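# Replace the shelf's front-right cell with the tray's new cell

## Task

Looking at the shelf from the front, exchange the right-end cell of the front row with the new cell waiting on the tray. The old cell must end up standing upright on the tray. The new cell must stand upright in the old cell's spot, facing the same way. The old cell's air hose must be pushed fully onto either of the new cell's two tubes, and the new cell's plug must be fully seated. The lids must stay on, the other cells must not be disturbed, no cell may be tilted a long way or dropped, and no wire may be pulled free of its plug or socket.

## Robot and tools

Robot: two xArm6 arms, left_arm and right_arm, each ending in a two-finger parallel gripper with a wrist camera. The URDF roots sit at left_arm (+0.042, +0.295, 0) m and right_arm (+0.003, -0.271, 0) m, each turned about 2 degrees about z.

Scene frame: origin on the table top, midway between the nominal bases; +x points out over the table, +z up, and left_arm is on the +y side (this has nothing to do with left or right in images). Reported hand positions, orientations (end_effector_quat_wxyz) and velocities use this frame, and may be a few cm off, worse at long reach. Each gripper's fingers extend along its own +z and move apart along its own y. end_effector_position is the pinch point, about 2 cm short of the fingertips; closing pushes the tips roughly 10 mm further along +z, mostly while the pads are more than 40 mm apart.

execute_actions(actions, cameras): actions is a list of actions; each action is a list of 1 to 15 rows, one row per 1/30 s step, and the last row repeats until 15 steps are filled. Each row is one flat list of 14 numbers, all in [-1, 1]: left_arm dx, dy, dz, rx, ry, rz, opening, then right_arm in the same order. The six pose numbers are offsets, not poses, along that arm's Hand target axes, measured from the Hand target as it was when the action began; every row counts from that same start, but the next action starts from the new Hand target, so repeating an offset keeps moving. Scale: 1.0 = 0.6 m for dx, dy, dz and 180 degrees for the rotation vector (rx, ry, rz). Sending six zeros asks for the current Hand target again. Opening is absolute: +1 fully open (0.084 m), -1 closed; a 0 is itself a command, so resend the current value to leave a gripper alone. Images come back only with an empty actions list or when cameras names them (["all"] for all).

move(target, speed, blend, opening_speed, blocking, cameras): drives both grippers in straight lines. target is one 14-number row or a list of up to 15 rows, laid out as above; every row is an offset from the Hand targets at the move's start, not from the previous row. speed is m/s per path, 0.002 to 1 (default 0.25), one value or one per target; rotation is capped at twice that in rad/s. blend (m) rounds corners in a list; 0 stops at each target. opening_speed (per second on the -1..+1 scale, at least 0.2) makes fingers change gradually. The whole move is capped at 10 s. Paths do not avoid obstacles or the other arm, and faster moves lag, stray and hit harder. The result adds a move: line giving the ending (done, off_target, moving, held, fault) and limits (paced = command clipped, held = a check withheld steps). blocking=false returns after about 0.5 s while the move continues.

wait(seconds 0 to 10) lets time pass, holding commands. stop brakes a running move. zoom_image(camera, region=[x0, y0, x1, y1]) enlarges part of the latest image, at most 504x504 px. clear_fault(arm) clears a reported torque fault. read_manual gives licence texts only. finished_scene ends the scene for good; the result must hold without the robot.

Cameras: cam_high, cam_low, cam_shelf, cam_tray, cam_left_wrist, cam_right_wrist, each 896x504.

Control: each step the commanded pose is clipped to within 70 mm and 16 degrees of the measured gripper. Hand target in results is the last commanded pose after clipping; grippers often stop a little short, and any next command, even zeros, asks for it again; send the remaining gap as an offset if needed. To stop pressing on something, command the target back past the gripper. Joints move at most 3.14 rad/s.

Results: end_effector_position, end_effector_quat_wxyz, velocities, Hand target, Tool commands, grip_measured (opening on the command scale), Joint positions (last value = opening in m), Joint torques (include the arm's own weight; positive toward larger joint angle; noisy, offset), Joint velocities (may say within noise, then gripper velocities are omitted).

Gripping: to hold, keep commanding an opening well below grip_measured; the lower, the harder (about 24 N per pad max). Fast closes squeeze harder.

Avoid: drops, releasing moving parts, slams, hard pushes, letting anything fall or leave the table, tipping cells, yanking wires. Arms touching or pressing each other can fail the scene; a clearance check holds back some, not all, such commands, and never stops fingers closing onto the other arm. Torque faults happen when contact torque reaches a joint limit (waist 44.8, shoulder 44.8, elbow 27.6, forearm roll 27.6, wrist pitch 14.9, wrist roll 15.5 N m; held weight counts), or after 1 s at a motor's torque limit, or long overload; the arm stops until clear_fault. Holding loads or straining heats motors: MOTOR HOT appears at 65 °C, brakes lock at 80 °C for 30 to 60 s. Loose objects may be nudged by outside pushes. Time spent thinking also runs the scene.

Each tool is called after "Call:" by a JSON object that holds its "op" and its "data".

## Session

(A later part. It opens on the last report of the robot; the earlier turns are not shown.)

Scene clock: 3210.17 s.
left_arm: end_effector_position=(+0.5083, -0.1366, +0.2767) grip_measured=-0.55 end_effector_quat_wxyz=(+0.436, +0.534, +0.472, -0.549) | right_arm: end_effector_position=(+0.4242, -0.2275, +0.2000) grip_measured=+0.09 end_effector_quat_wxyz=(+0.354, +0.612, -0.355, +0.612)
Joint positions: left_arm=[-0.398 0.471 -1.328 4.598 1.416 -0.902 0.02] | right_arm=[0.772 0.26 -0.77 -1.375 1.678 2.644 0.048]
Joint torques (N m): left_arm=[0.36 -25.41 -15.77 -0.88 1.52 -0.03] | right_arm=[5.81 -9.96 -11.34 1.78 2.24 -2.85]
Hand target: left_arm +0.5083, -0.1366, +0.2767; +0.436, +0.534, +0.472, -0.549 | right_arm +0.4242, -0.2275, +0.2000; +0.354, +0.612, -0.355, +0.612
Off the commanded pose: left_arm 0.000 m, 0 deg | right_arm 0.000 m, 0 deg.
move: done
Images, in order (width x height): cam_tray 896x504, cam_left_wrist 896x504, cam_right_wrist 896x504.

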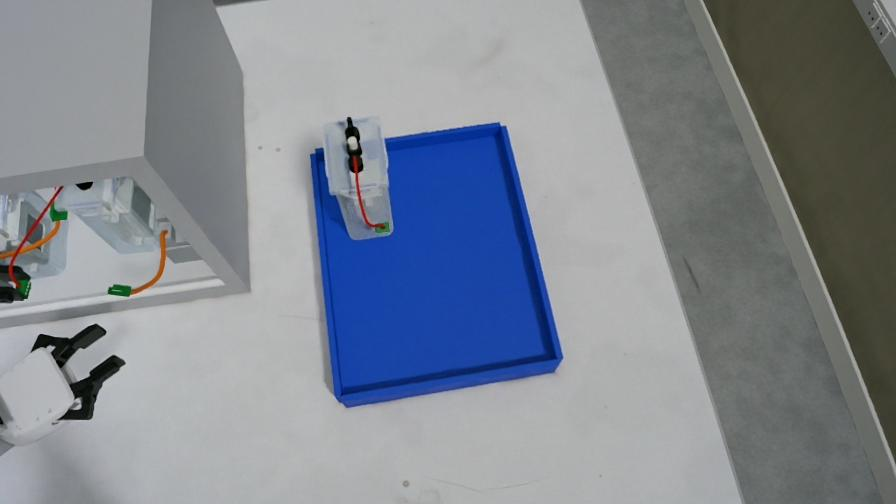

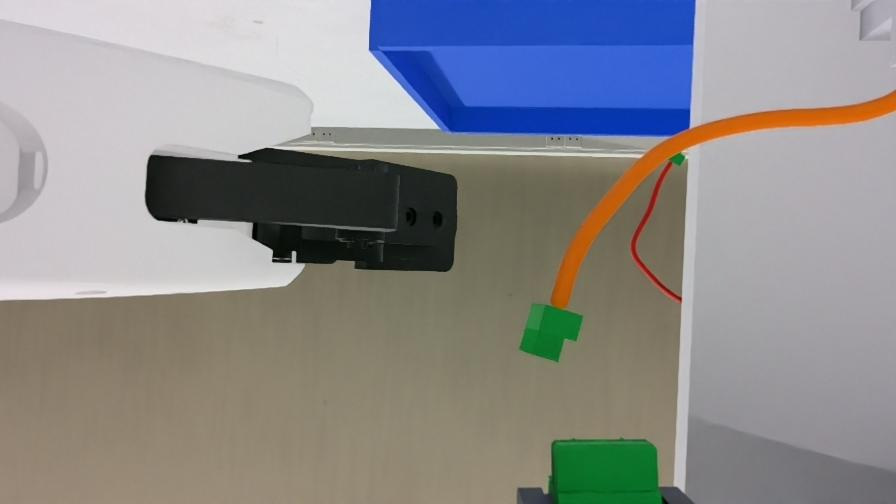

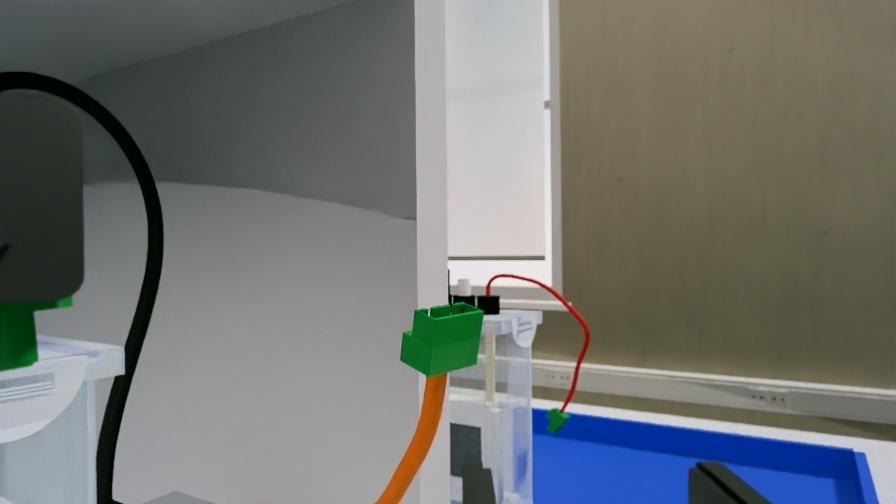

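Call:
{"op": "move", "data": {"target": [0,0,0,0,0,0,-1,0.05,0.1507,0.0477,0.333,0,0,0.1], "speed": 0.15, "cameras": ["cam_left_wrist","cam_right_wrist"]}}

Scene clock: 3251.50 s.
left_arm: end_effector_position=(+0.5083, -0.1366, +0.2767) grip_measured=-0.55 end_effector_quat_wxyz=(+0.436, +0.534, +0.472, -0.549) | right_arm: end_effector_position=(+0.3604, -0.2971, +0.2290) grip_measured=+0.09 end_effector_quat_wxyz=(+0.011, +0.707, -0.009, +0.707)
Joint positions: left_arm=[-0.398 0.471 -1.328 4.598 1.416 -0.902 0.02] | right_arm=[-0.083 -0.943 0.108 -3.263 0.738 3.229 0.048]
Joint torques (N m): left_arm=[0.44 -25.5 -15.79 -0.81 1.47 0] | right_arm=[5.77 5.56 -14.64 3.08 2.47 -2.87]
Hand target: left_arm +0.5083, -0.1366, +0.2767; +0.436, +0.534, +0.472, -0.549 | right_arm +0.3604, -0.2971, +0.2290; +0.011, +0.707, -0.009, +0.707 (not the last commanded pose)
Off the commanded pose: left_arm 0.000 m, 0 deg | right_arm 0.001 m, 1 deg.
move: held (right_arm; a check stopped the path); limits=held
pose unreachable (right arm): on one or more control steps of this call, first in action 0 (counted from 0), this arm could not follow its commanded pose, so it was not sent that pose on those steps. It may still have moved: this result reports where it is.
cause: moving toward the commanded pose would bring two parts of the arm too close to each other (joints 2 (shoulder) to 4 (forearm roll) lie between them).
Images, in order (width x height): cam_left_wrist 896x504, cam_right_wrist 896x504.

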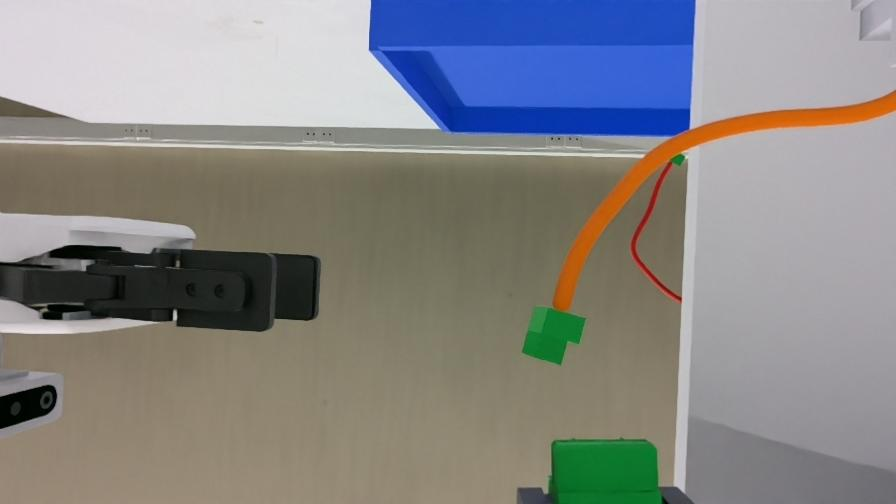

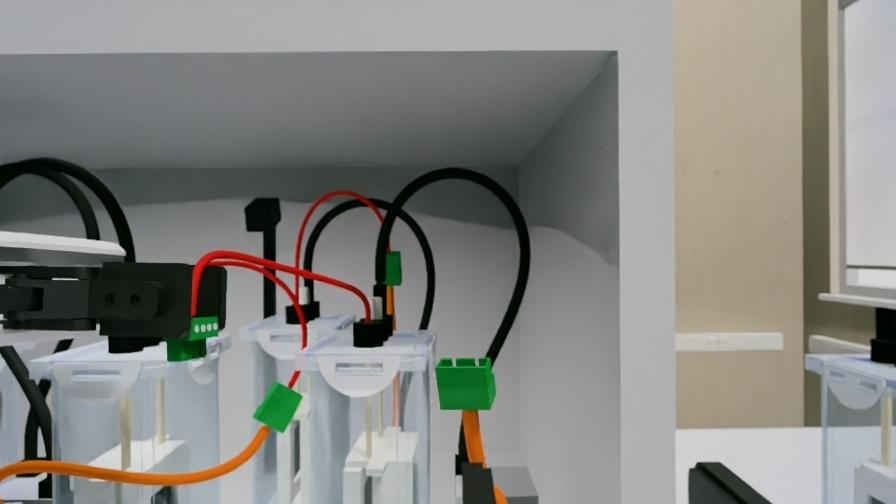

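Call:
{"op": "move", "data": {"target": [0,0,0,0,0,0,-1,-0.0017,0.0583,0.21,0.476,0.0693,-0.0755,0.1], "speed": 0.12, "cameras": ["cam_left_wrist","cam_right_wrist","cam_tray"]}}

Scene clock: 3259.20 s.
left_arm: end_effector_position=(+0.5083, -0.1366, +0.2767) grip_measured=-0.55 end_effector_quat_wxyz=(+0.436, +0.534, +0.472, -0.549) | right_arm: end_effector_position=(+0.3615, -0.2971, +0.2290) grip_measured=+0.09 end_effector_quat_wxyz=(+0.007, +0.707, -0.004, +0.707)
Joint positions: left_arm=[-0.398 0.471 -1.328 4.598 1.416 -0.902 0.02] | right_arm=[-0.095 -0.929 0.105 -3.298 0.753 3.251 0.048]
Joint torques (N m): left_arm=[0.43 -25.52 -15.81 -0.91 1.47 -0.01] | right_arm=[5.98 -6.69 -8.82 3.18 0.59 -2.93]
Hand target: left_arm +0.5083, -0.1366, +0.2767; +0.436, +0.534, +0.472, -0.549 | right_arm +0.3615, -0.2971, +0.2290; +0.007, +0.707, -0.004, +0.707 (not the last commanded pose)
Off the commanded pose: left_arm 0.000 m, 0 deg | right_arm 0.130 m, 87 deg.
move: held (right_arm; a check stopped the path); limits=held
pose unreachable (right arm): on one or more control steps of this call, first in action 0 (counted from 0), this arm could not follow its commanded pose, so it was not sent that pose on those steps. It may still have moved: this result reports where it is.
cause: moving toward the commanded pose would bring two parts of the arm too close to each other (joints 2 (shoulder) to 4 (forearm roll) lie between them).
Images, in order (width x height): cam_tray 896x504, cam_left_wrist 896x504, cam_right_wrist 896x504.

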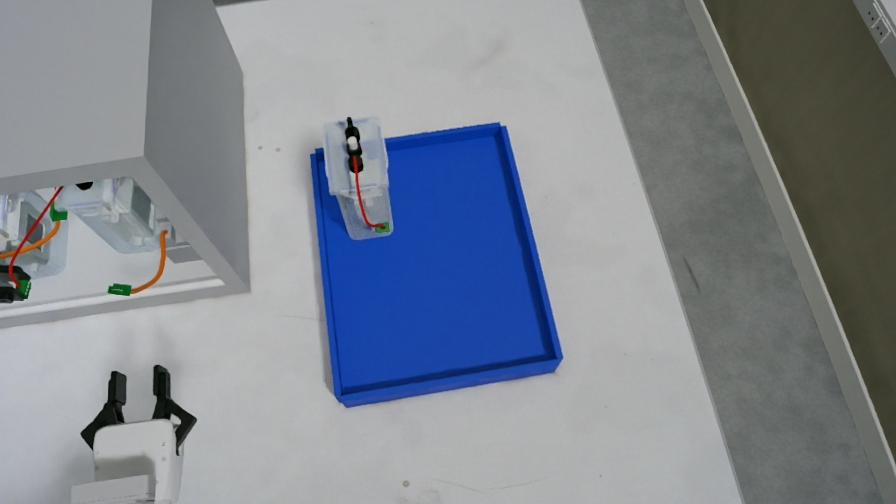

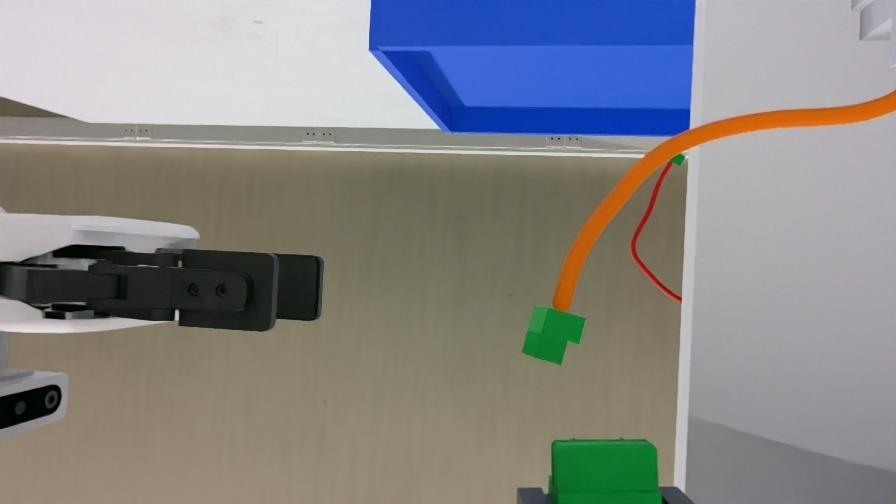

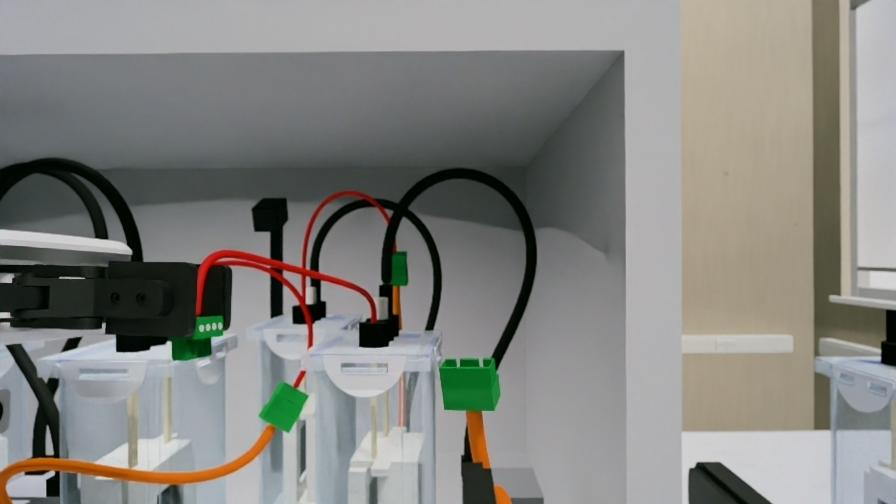

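Call:
{"op": "move", "data": {"target": [[0,0,0,0,0,0,-1,0,0.03,0.1,0,0,0,0.1],[0,0,0,0,0,0,-1,-0.0017,0.0583,0.208,0.472,0.0693,-0.0755,0.1]], "speed": 0.12, "blend": 0.02, "cameras": ["cam_left_wrist","cam_right_wrist","cam_tray"]}}

Scene clock: 3270.00 s.
left_arm: end_effector_position=(+0.5083, -0.1366, +0.2767) grip_measured=-0.55 end_effector_quat_wxyz=(+0.436, +0.534, +0.472, -0.549) | right_arm: end_effector_position=(+0.4858, -0.3341, +0.2282) grip_measured=+0.09 end_effector_quat_wxyz=(-0.394, +0.449, +0.549, +0.585)
Joint positions: left_arm=[-0.398 0.471 -1.328 4.598 1.416 -0.902 0.02] | right_arm=[-0.618 0.628 -1.44 -5.119 1.957 3.578 0.048]
Joint torques (N m): left_arm=[0.5 -25.48 -15.73 -1 1.41 -0.08] | right_arm=[5.72 -16.29 -12.75 -1.11 1.99 2.74]
Hand target: left_arm +0.5083, -0.1366, +0.2767; +0.436, +0.534, +0.472, -0.549 | right_arm +0.4858, -0.3341, +0.2282; -0.394, +0.449, +0.549, +0.585
Off the commanded pose: left_arm 0.000 m, 0 deg | right_arm 0.000 m, 0 deg.
move: done
Images, in order (width x height): cam_tray 896x504, cam_left_wrist 896x504, cam_right_wrist 896x504.

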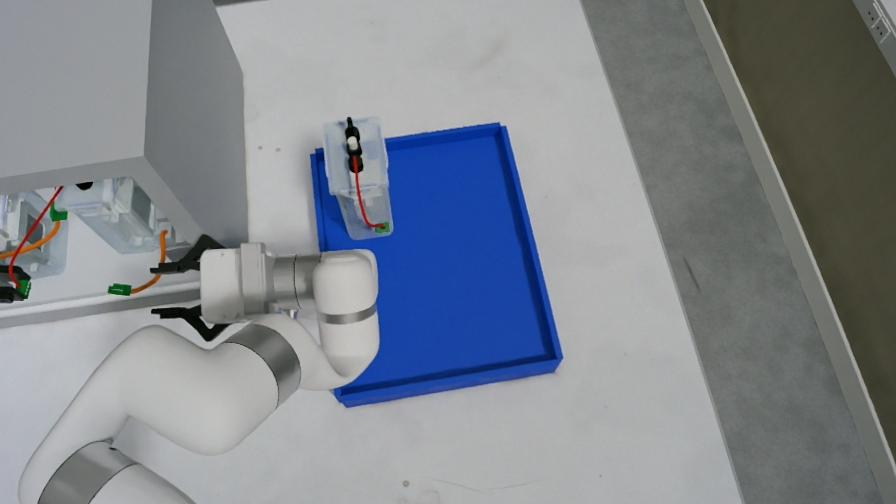

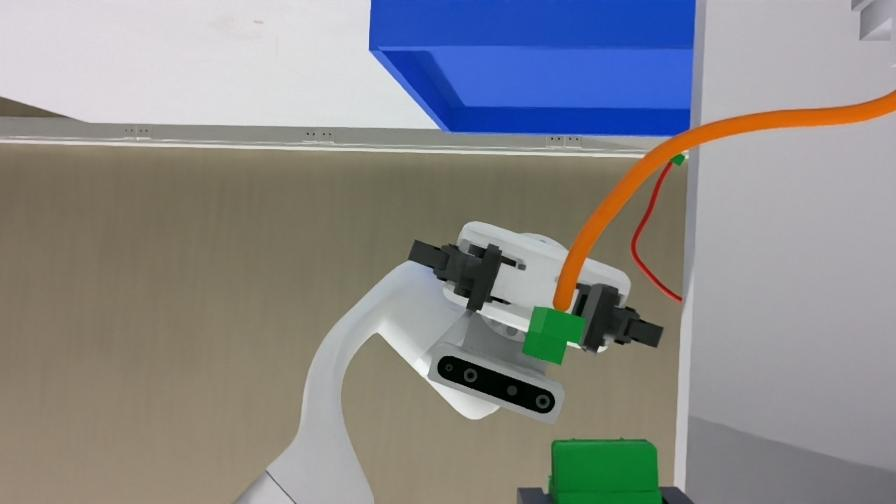

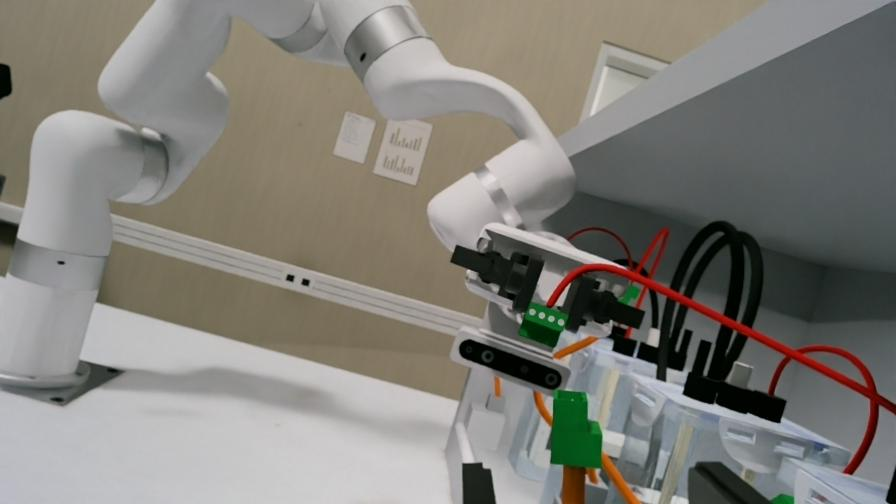

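Call:
{"op": "zoom_image", "data": {"camera": "cam_right_wrist", "region": [500, 370, 660, 504]}}

Call:
{"op": "zoom_image", "data": {"camera": "cam_tray", "region": [90, 230, 210, 330]}}

Scaled by 3.150.

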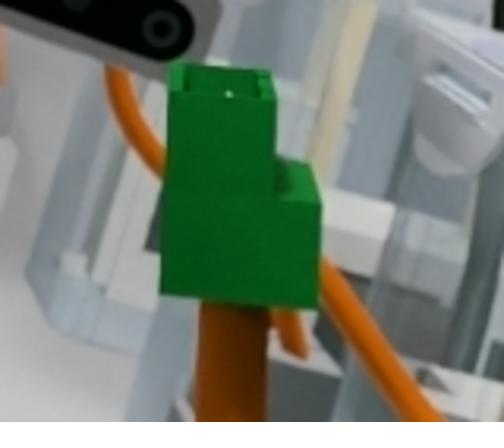

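Scaled by 4.200.

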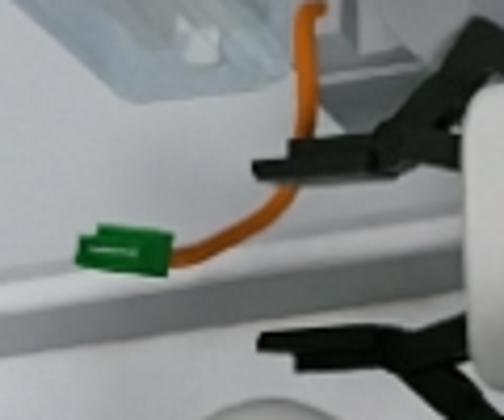

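Call:
{"op": "move", "data": {"target": [0,0,0,0,0,0,-1,0.0073,0.0083,0.0717,0,0,0,0.0], "speed": 0.06, "cameras": ["cam_left_wrist","cam_right_wrist"]}}

Scene clock: 3287.17 s.
left_arm: end_effector_position=(+0.5083, -0.1366, +0.2767) grip_measured=-0.55 end_effector_quat_wxyz=(+0.436, +0.534, +0.472, -0.549) | right_arm: end_effector_position=(+0.4932, -0.2916, +0.2335) grip_measured=-0.01 end_effector_quat_wxyz=(-0.394, +0.449, +0.549, +0.585)
Joint positions: left_arm=[-0.398 0.471 -1.328 4.598 1.416 -0.902 0.02] | right_arm=[-0.54 0.563 -1.35 -5.065 1.896 3.574 0.044]
Joint torques (N m): left_arm=[0.46 -25.38 -15.75 -0.88 1.48 -0.05] | right_arm=[5.97 -27.33 -7.23 4.66 0.13 -2.79]
Hand target: left_arm +0.5083, -0.1366, +0.2767; +0.436, +0.534, +0.472, -0.549 | right_arm +0.4932, -0.2915, +0.2336; -0.394, +0.449, +0.549, +0.585
Off the commanded pose: left_arm 0.000 m, 0 deg | right_arm 0.000 m, 0 deg.
move: done
Images, in order (width x height): cam_left_wrist 896x504, cam_right_wrist 896x504.

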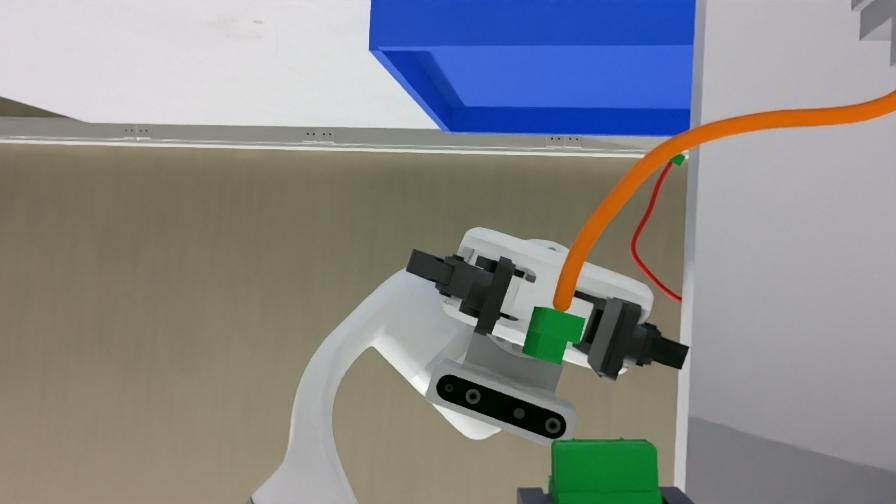

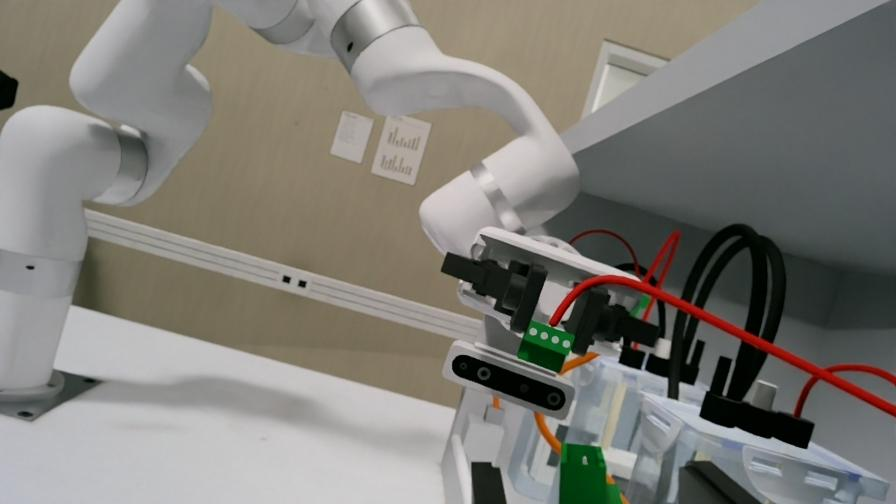

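Call:
{"op": "zoom_image", "data": {"camera": "cam_right_wrist", "region": [460, 404, 760, 504]}}

Call:
{"op": "zoom_image", "data": {"camera": "cam_left_wrist", "region": [440, 200, 700, 400]}}

Scaled by 1.680.

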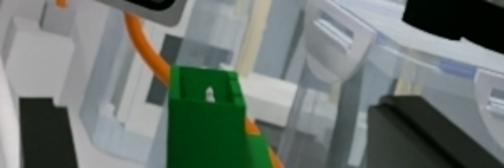

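Scaled by 1.938.

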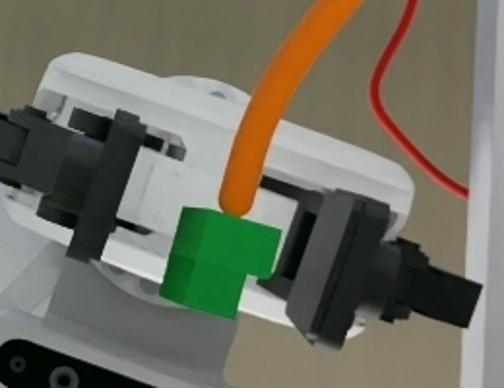

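Call:
{"op": "move", "data": {"target": [0,0,0,0,0,0,-1,0,-0.001,0.003,0,0,0,-1], "opening_speed": 0.4, "cameras": ["cam_left_wrist","cam_right_wrist"]}}

Call:
{"op": "zoom_image", "data": {"camera": "cam_right_wrist", "region": [460, 404, 760, 504]}}

Call:
{"op": "zoom_image", "data": {"camera": "cam_left_wrist", "region": [440, 200, 700, 400]}}

Scene clock: 3300.23 s.
left_arm: end_effector_position=(+0.5083, -0.1366, +0.2767) grip_measured=-0.55 end_effector_quat_wxyz=(+0.436, +0.534, +0.472, -0.549) | right_arm: end_effector_position=(+0.4928, -0.2897, +0.2334) grip_measured=-0.67 end_effector_quat_wxyz=(-0.394, +0.449, +0.549, +0.585)
Joint positions: left_arm=[-0.398 0.471 -1.328 4.598 1.416 -0.902 0.02] | right_arm=[-0.537 0.56 -1.344 -5.064 1.893 3.573 0.015]
Joint torques (N m): left_arm=[0.33 -25.43 -15.74 -0.93 1.41 -0.09] | right_arm=[5.74 -27.33 -7.3 4.51 0.18 -2.78]
Hand target: left_arm +0.5083, -0.1366, +0.2767; +0.436, +0.534, +0.472, -0.549 | right_arm +0.4928, -0.2897, +0.2334; -0.394, +0.449, +0.549, +0.585
Off the commanded pose: left_arm 0.000 m, 0 deg | right_arm 0.000 m, 0 deg.
move: done
Images, in order (width x height): cam_left_wrist 896x504, cam_right_wrist 896x504.

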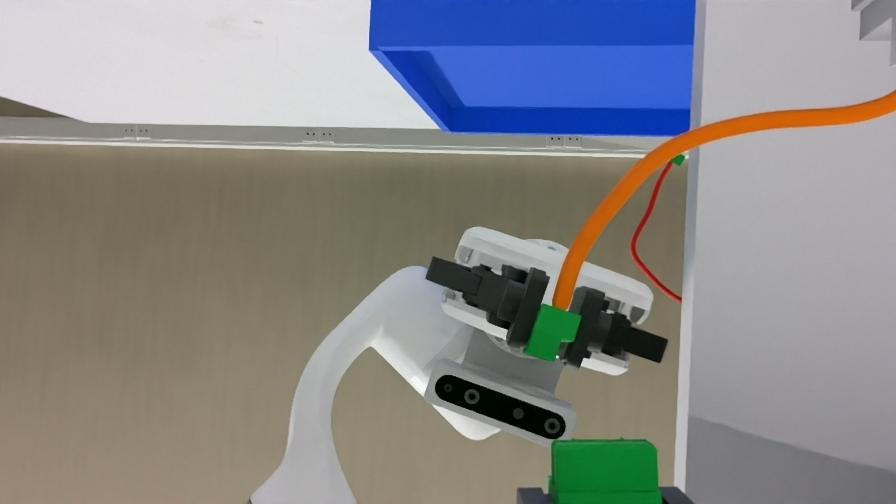

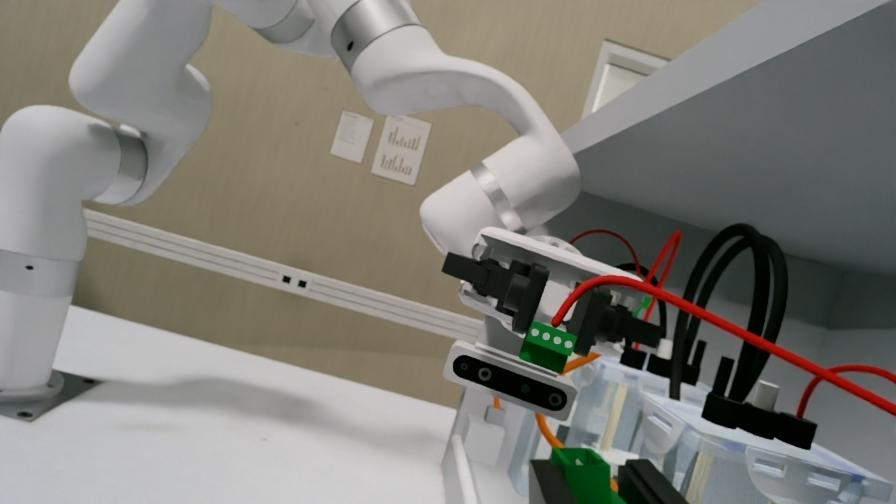

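Scaled by 1.680.

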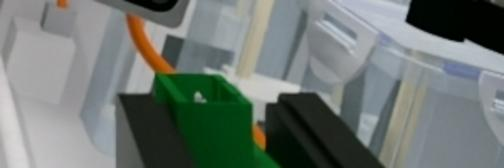

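Scaled by 1.938.

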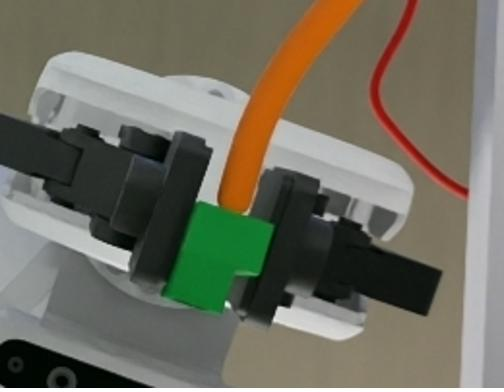

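Call:
{"op": "move", "data": {"target": [0,0,0,0,0,0,-1,-0.0385,0.0227,0.0722,-0.0536,-0.006,0.0933,-1], "speed": 0.08, "cameras": ["cam_left_wrist","cam_right_wrist"]}}

Scene clock: 3332.90 s.
left_arm: end_effector_position=(+0.5083, -0.1366, +0.2767) grip_measured=-0.55 end_effector_quat_wxyz=(+0.436, +0.534, +0.472, -0.549) | right_arm: end_effector_position=(+0.5164, -0.2485, +0.2149) grip_measured=-0.67 end_effector_quat_wxyz=(-0.430, +0.561, +0.431, +0.561)
Joint positions: left_arm=[-0.398 0.471 -1.328 4.598 1.416 -0.902 0.02] | right_arm=[-0.449 0.483 -1.158 -4.882 1.704 3.804 0.015]
Joint torques (N m): left_arm=[0.4 -25.4 -15.76 -0.92 1.47 -0.1] | right_arm=[5.45 -25.77 -7.07 4.61 0.01 2.69]
Hand target: left_arm +0.5083, -0.1366, +0.2767; +0.436, +0.534, +0.472, -0.549 | right_arm +0.5164, -0.2485, +0.2149; -0.430, +0.561, +0.431, +0.561
Off the commanded pose: left_arm 0.000 m, 0 deg | right_arm 0.000 m, 0 deg.
move: done
Images, in order (width x height): cam_left_wrist 896x504, cam_right_wrist 896x504.

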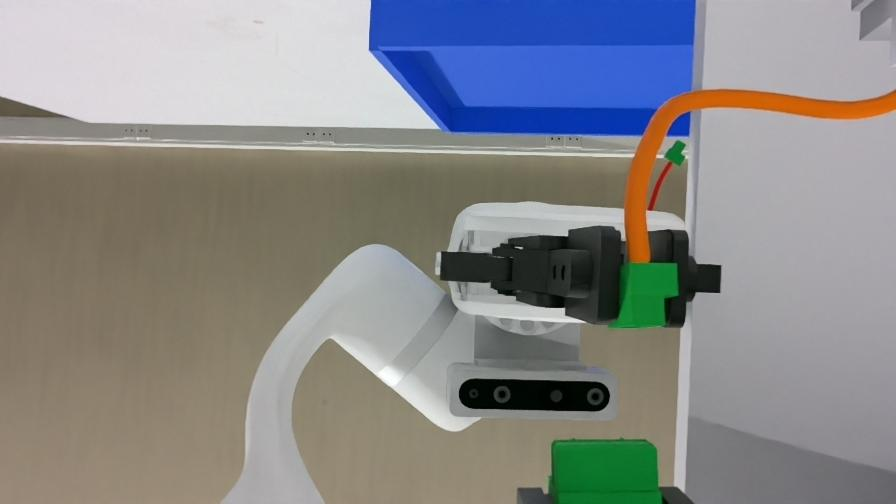

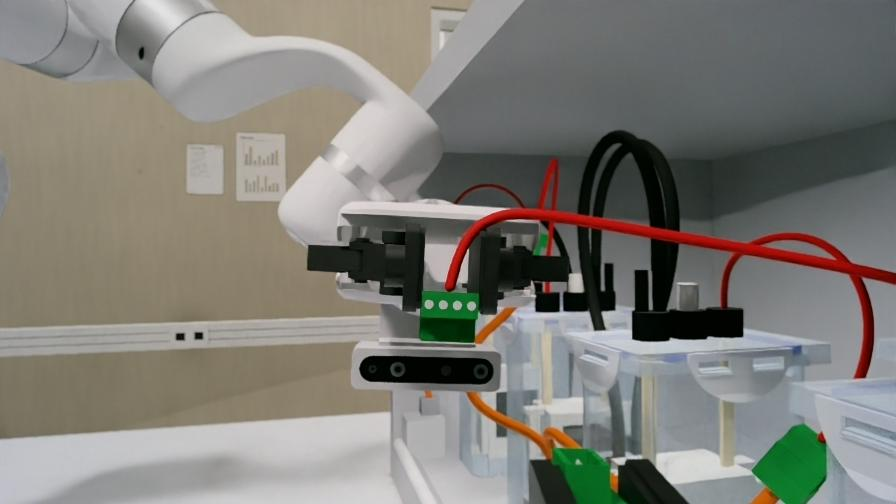

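Call:
{"op": "move", "data": {"target": [-0.014,0.0268,0.1557,-0.4722,-0.0164,0.0097,-1,0,0,0,0,0,0,-1], "speed": 0.12, "cameras": ["all"]}}

Scene clock: 3345.87 s.
left_arm: end_effector_position=(+0.5082, -0.2315, +0.2828) grip_measured=-0.55 end_effector_quat_wxyz=(+0.701, +0.092, +0.701, -0.093) | right_arm: end_effector_position=(+0.5164, -0.2485, +0.2149) grip_measured=-0.67 end_effector_quat_wxyz=(-0.430, +0.561, +0.431, +0.561)
Joint positions: left_arm=[-1.084 0.424 -1.289 2.141 1.006 0.695 0.02] | right_arm=[-0.449 0.483 -1.158 -4.882 1.704 3.804 0.015]
Joint torques (N m): left_arm=[-3.58 -19.81 -20.59 -0.78 3.29 2.77] | right_arm=[5.74 -25.86 -6.93 4.49 -0.01 2.53]
Hand target: left_arm +0.5082, -0.2315, +0.2828; +0.701, +0.092, +0.701, -0.093 | right_arm +0.5164, -0.2485, +0.2149; -0.430, +0.561, +0.431, +0.561
Off the commanded pose: left_arm 0.000 m, 0 deg | right_arm 0.000 m, 0 deg.
move: done

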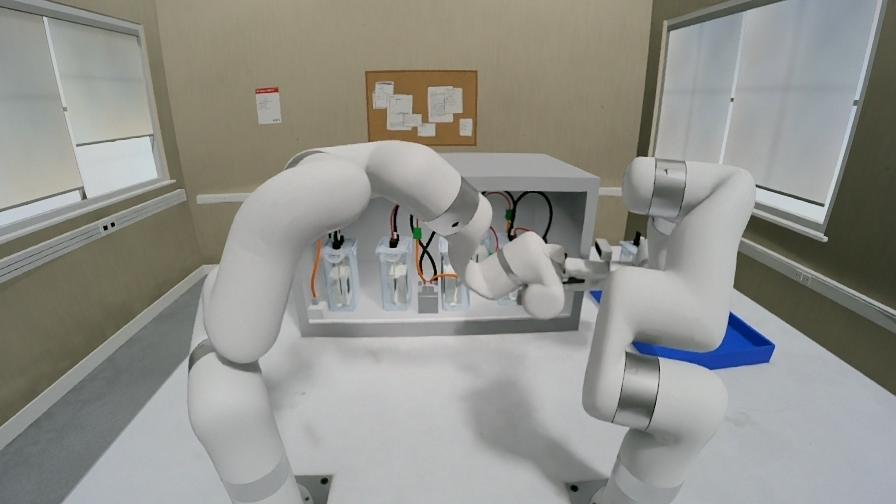

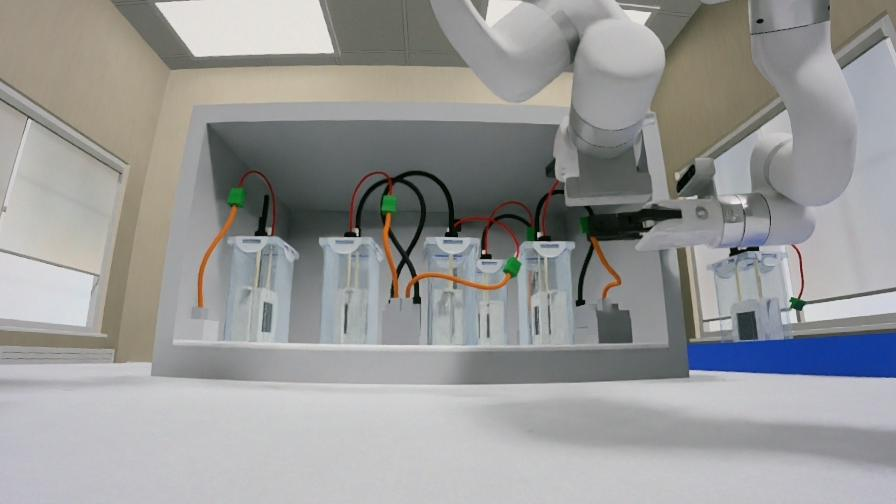

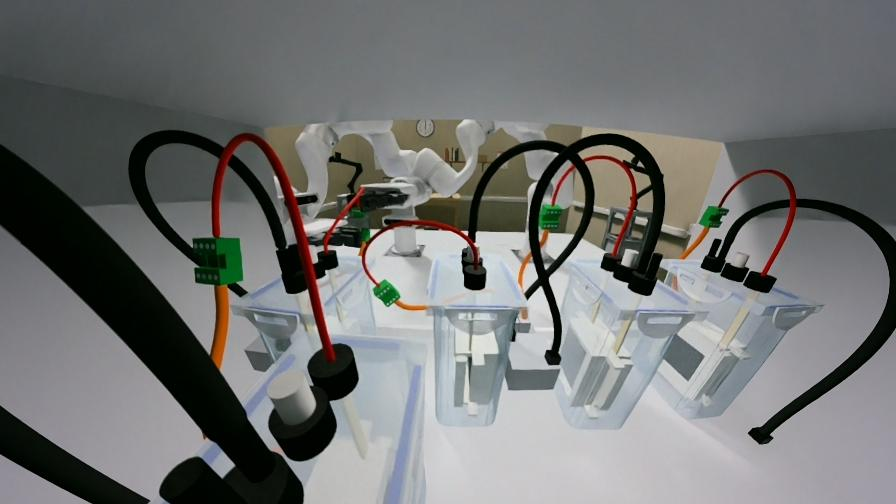

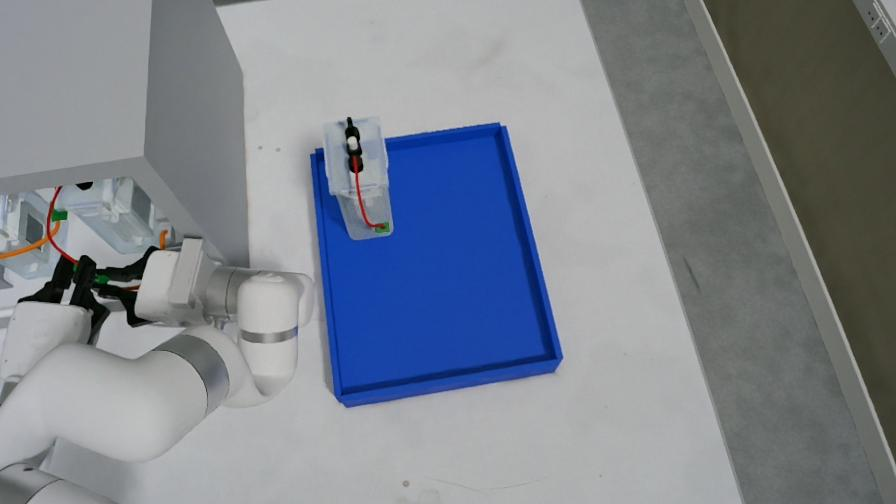

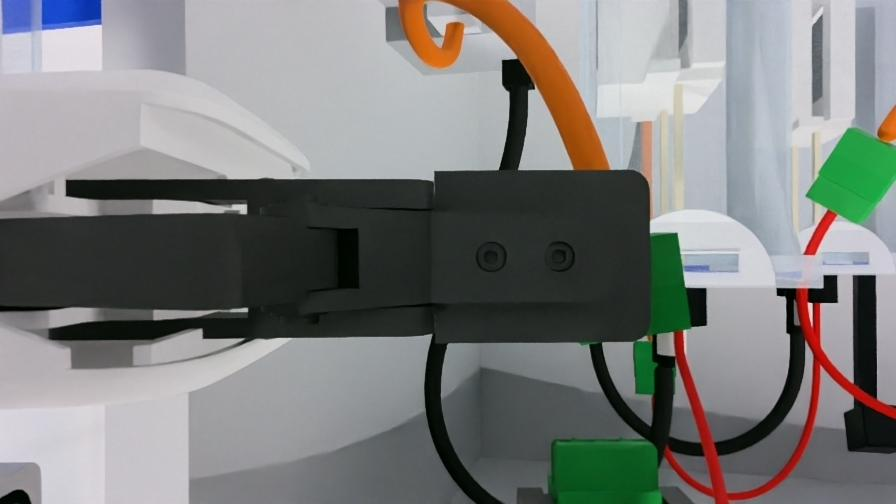

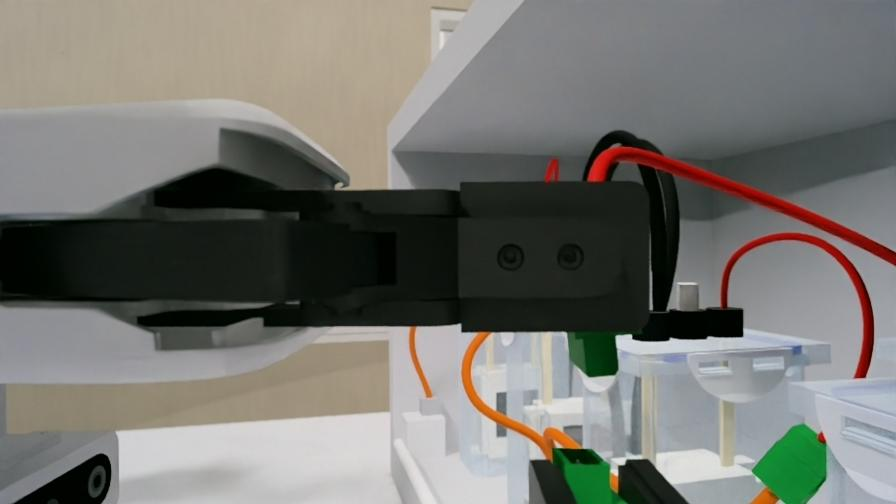

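Call:
{"op": "zoom_image", "data": {"camera": "cam_right_wrist", "region": [480, 304, 740, 504]}}

Call:
{"op": "zoom_image", "data": {"camera": "cam_left_wrist", "region": [500, 204, 760, 504]}}

Scaled by 1.938.

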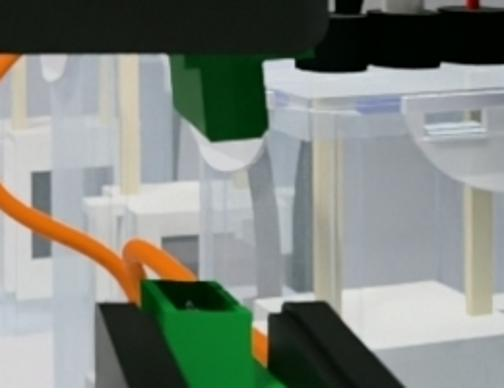

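Scaled by 1.680.

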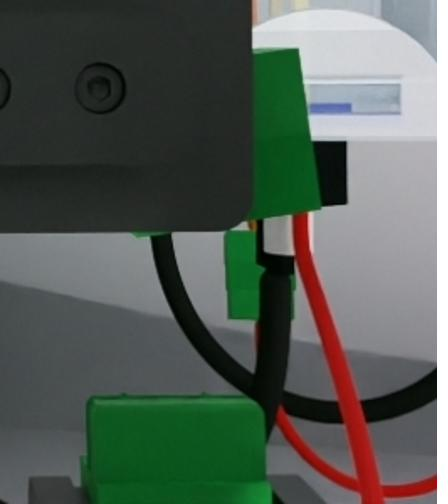

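Call:
{"op": "move", "data": {"target": [0,0,0,0,0,0,-1,0,0,0,0,0.0444,0,-1], "speed": 0.08, "cameras": ["cam_left_wrist","cam_right_wrist"]}}

Call:
{"op": "zoom_image", "data": {"camera": "cam_right_wrist", "region": [480, 304, 740, 504]}}

Call:
{"op": "zoom_image", "data": {"camera": "cam_left_wrist", "region": [500, 204, 760, 504]}}

Scene clock: 3377.23 s.
left_arm: end_effector_position=(+0.5082, -0.2315, +0.2828) grip_measured=-0.55 end_effector_quat_wxyz=(+0.701, +0.092, +0.701, -0.093) | right_arm: end_effector_position=(+0.5164, -0.2485, +0.2149) grip_measured=-0.67 end_effector_quat_wxyz=(-0.459, +0.520, +0.400, +0.599)
Joint positions: left_arm=[-1.084 0.424 -1.289 2.141 1.006 0.695 0.02] | right_arm=[-0.46 0.569 -1.18 -4.819 1.815 3.754 0.015]
Joint torques (N m): left_arm=[-3.5 -19.66 -20.58 -0.78 3.19 2.77] | right_arm=[-5.19 -14.44 -11.9 4.59 2.17 -2.85]
Hand target: left_arm +0.5082, -0.2315, +0.2828; +0.701, +0.092, +0.701, -0.093 | right_arm +0.5164, -0.2485, +0.2149; -0.459, +0.520, +0.400, +0.599
Off the commanded pose: left_arm 0.000 m, 0 deg | right_arm 0.000 m, 0 deg.
move: done
Images, in order (width x height): cam_left_wrist 896x504, cam_right_wrist 896x504.

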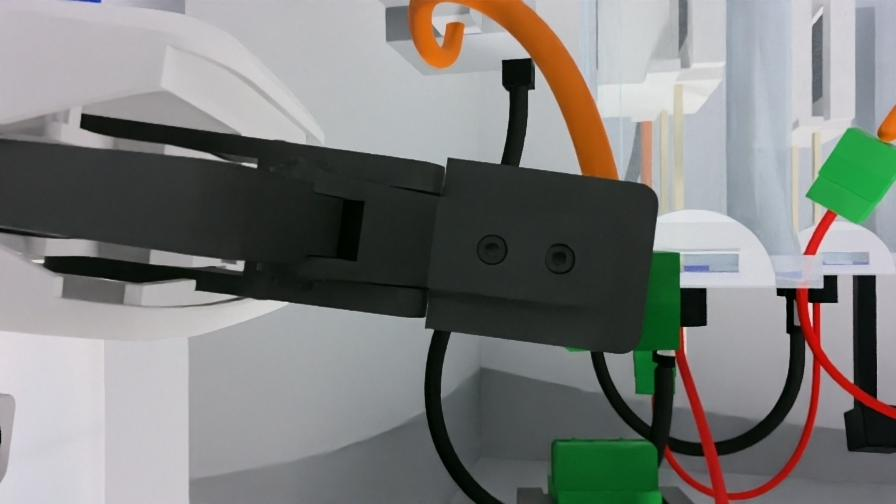

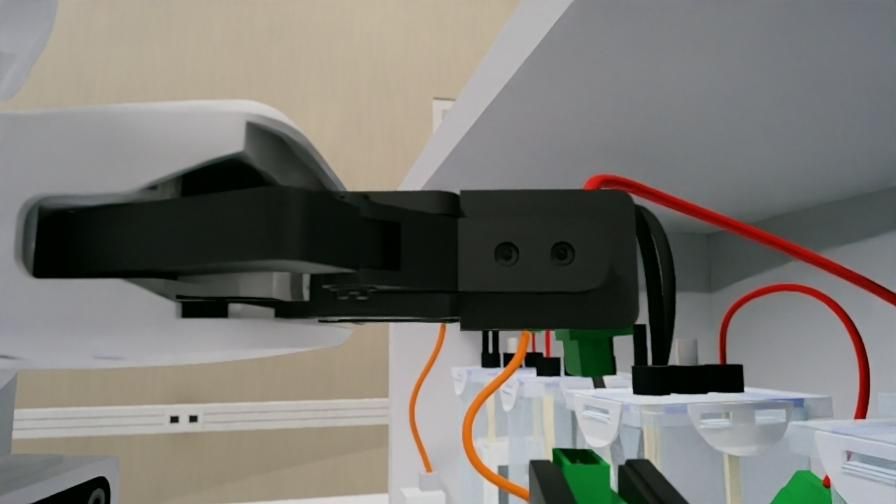

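Scaled by 1.938.

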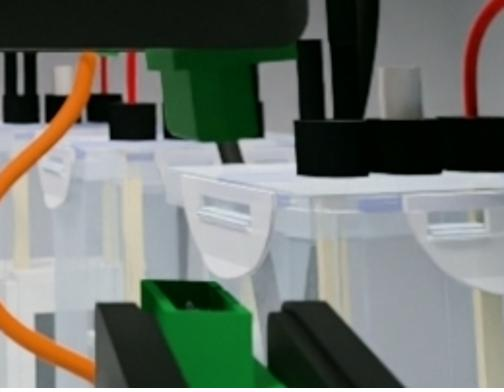

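Scaled by 1.680.

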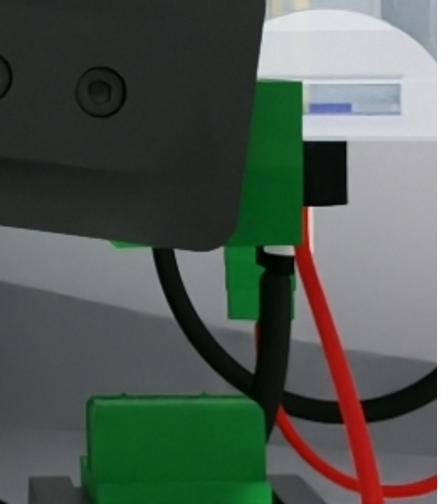

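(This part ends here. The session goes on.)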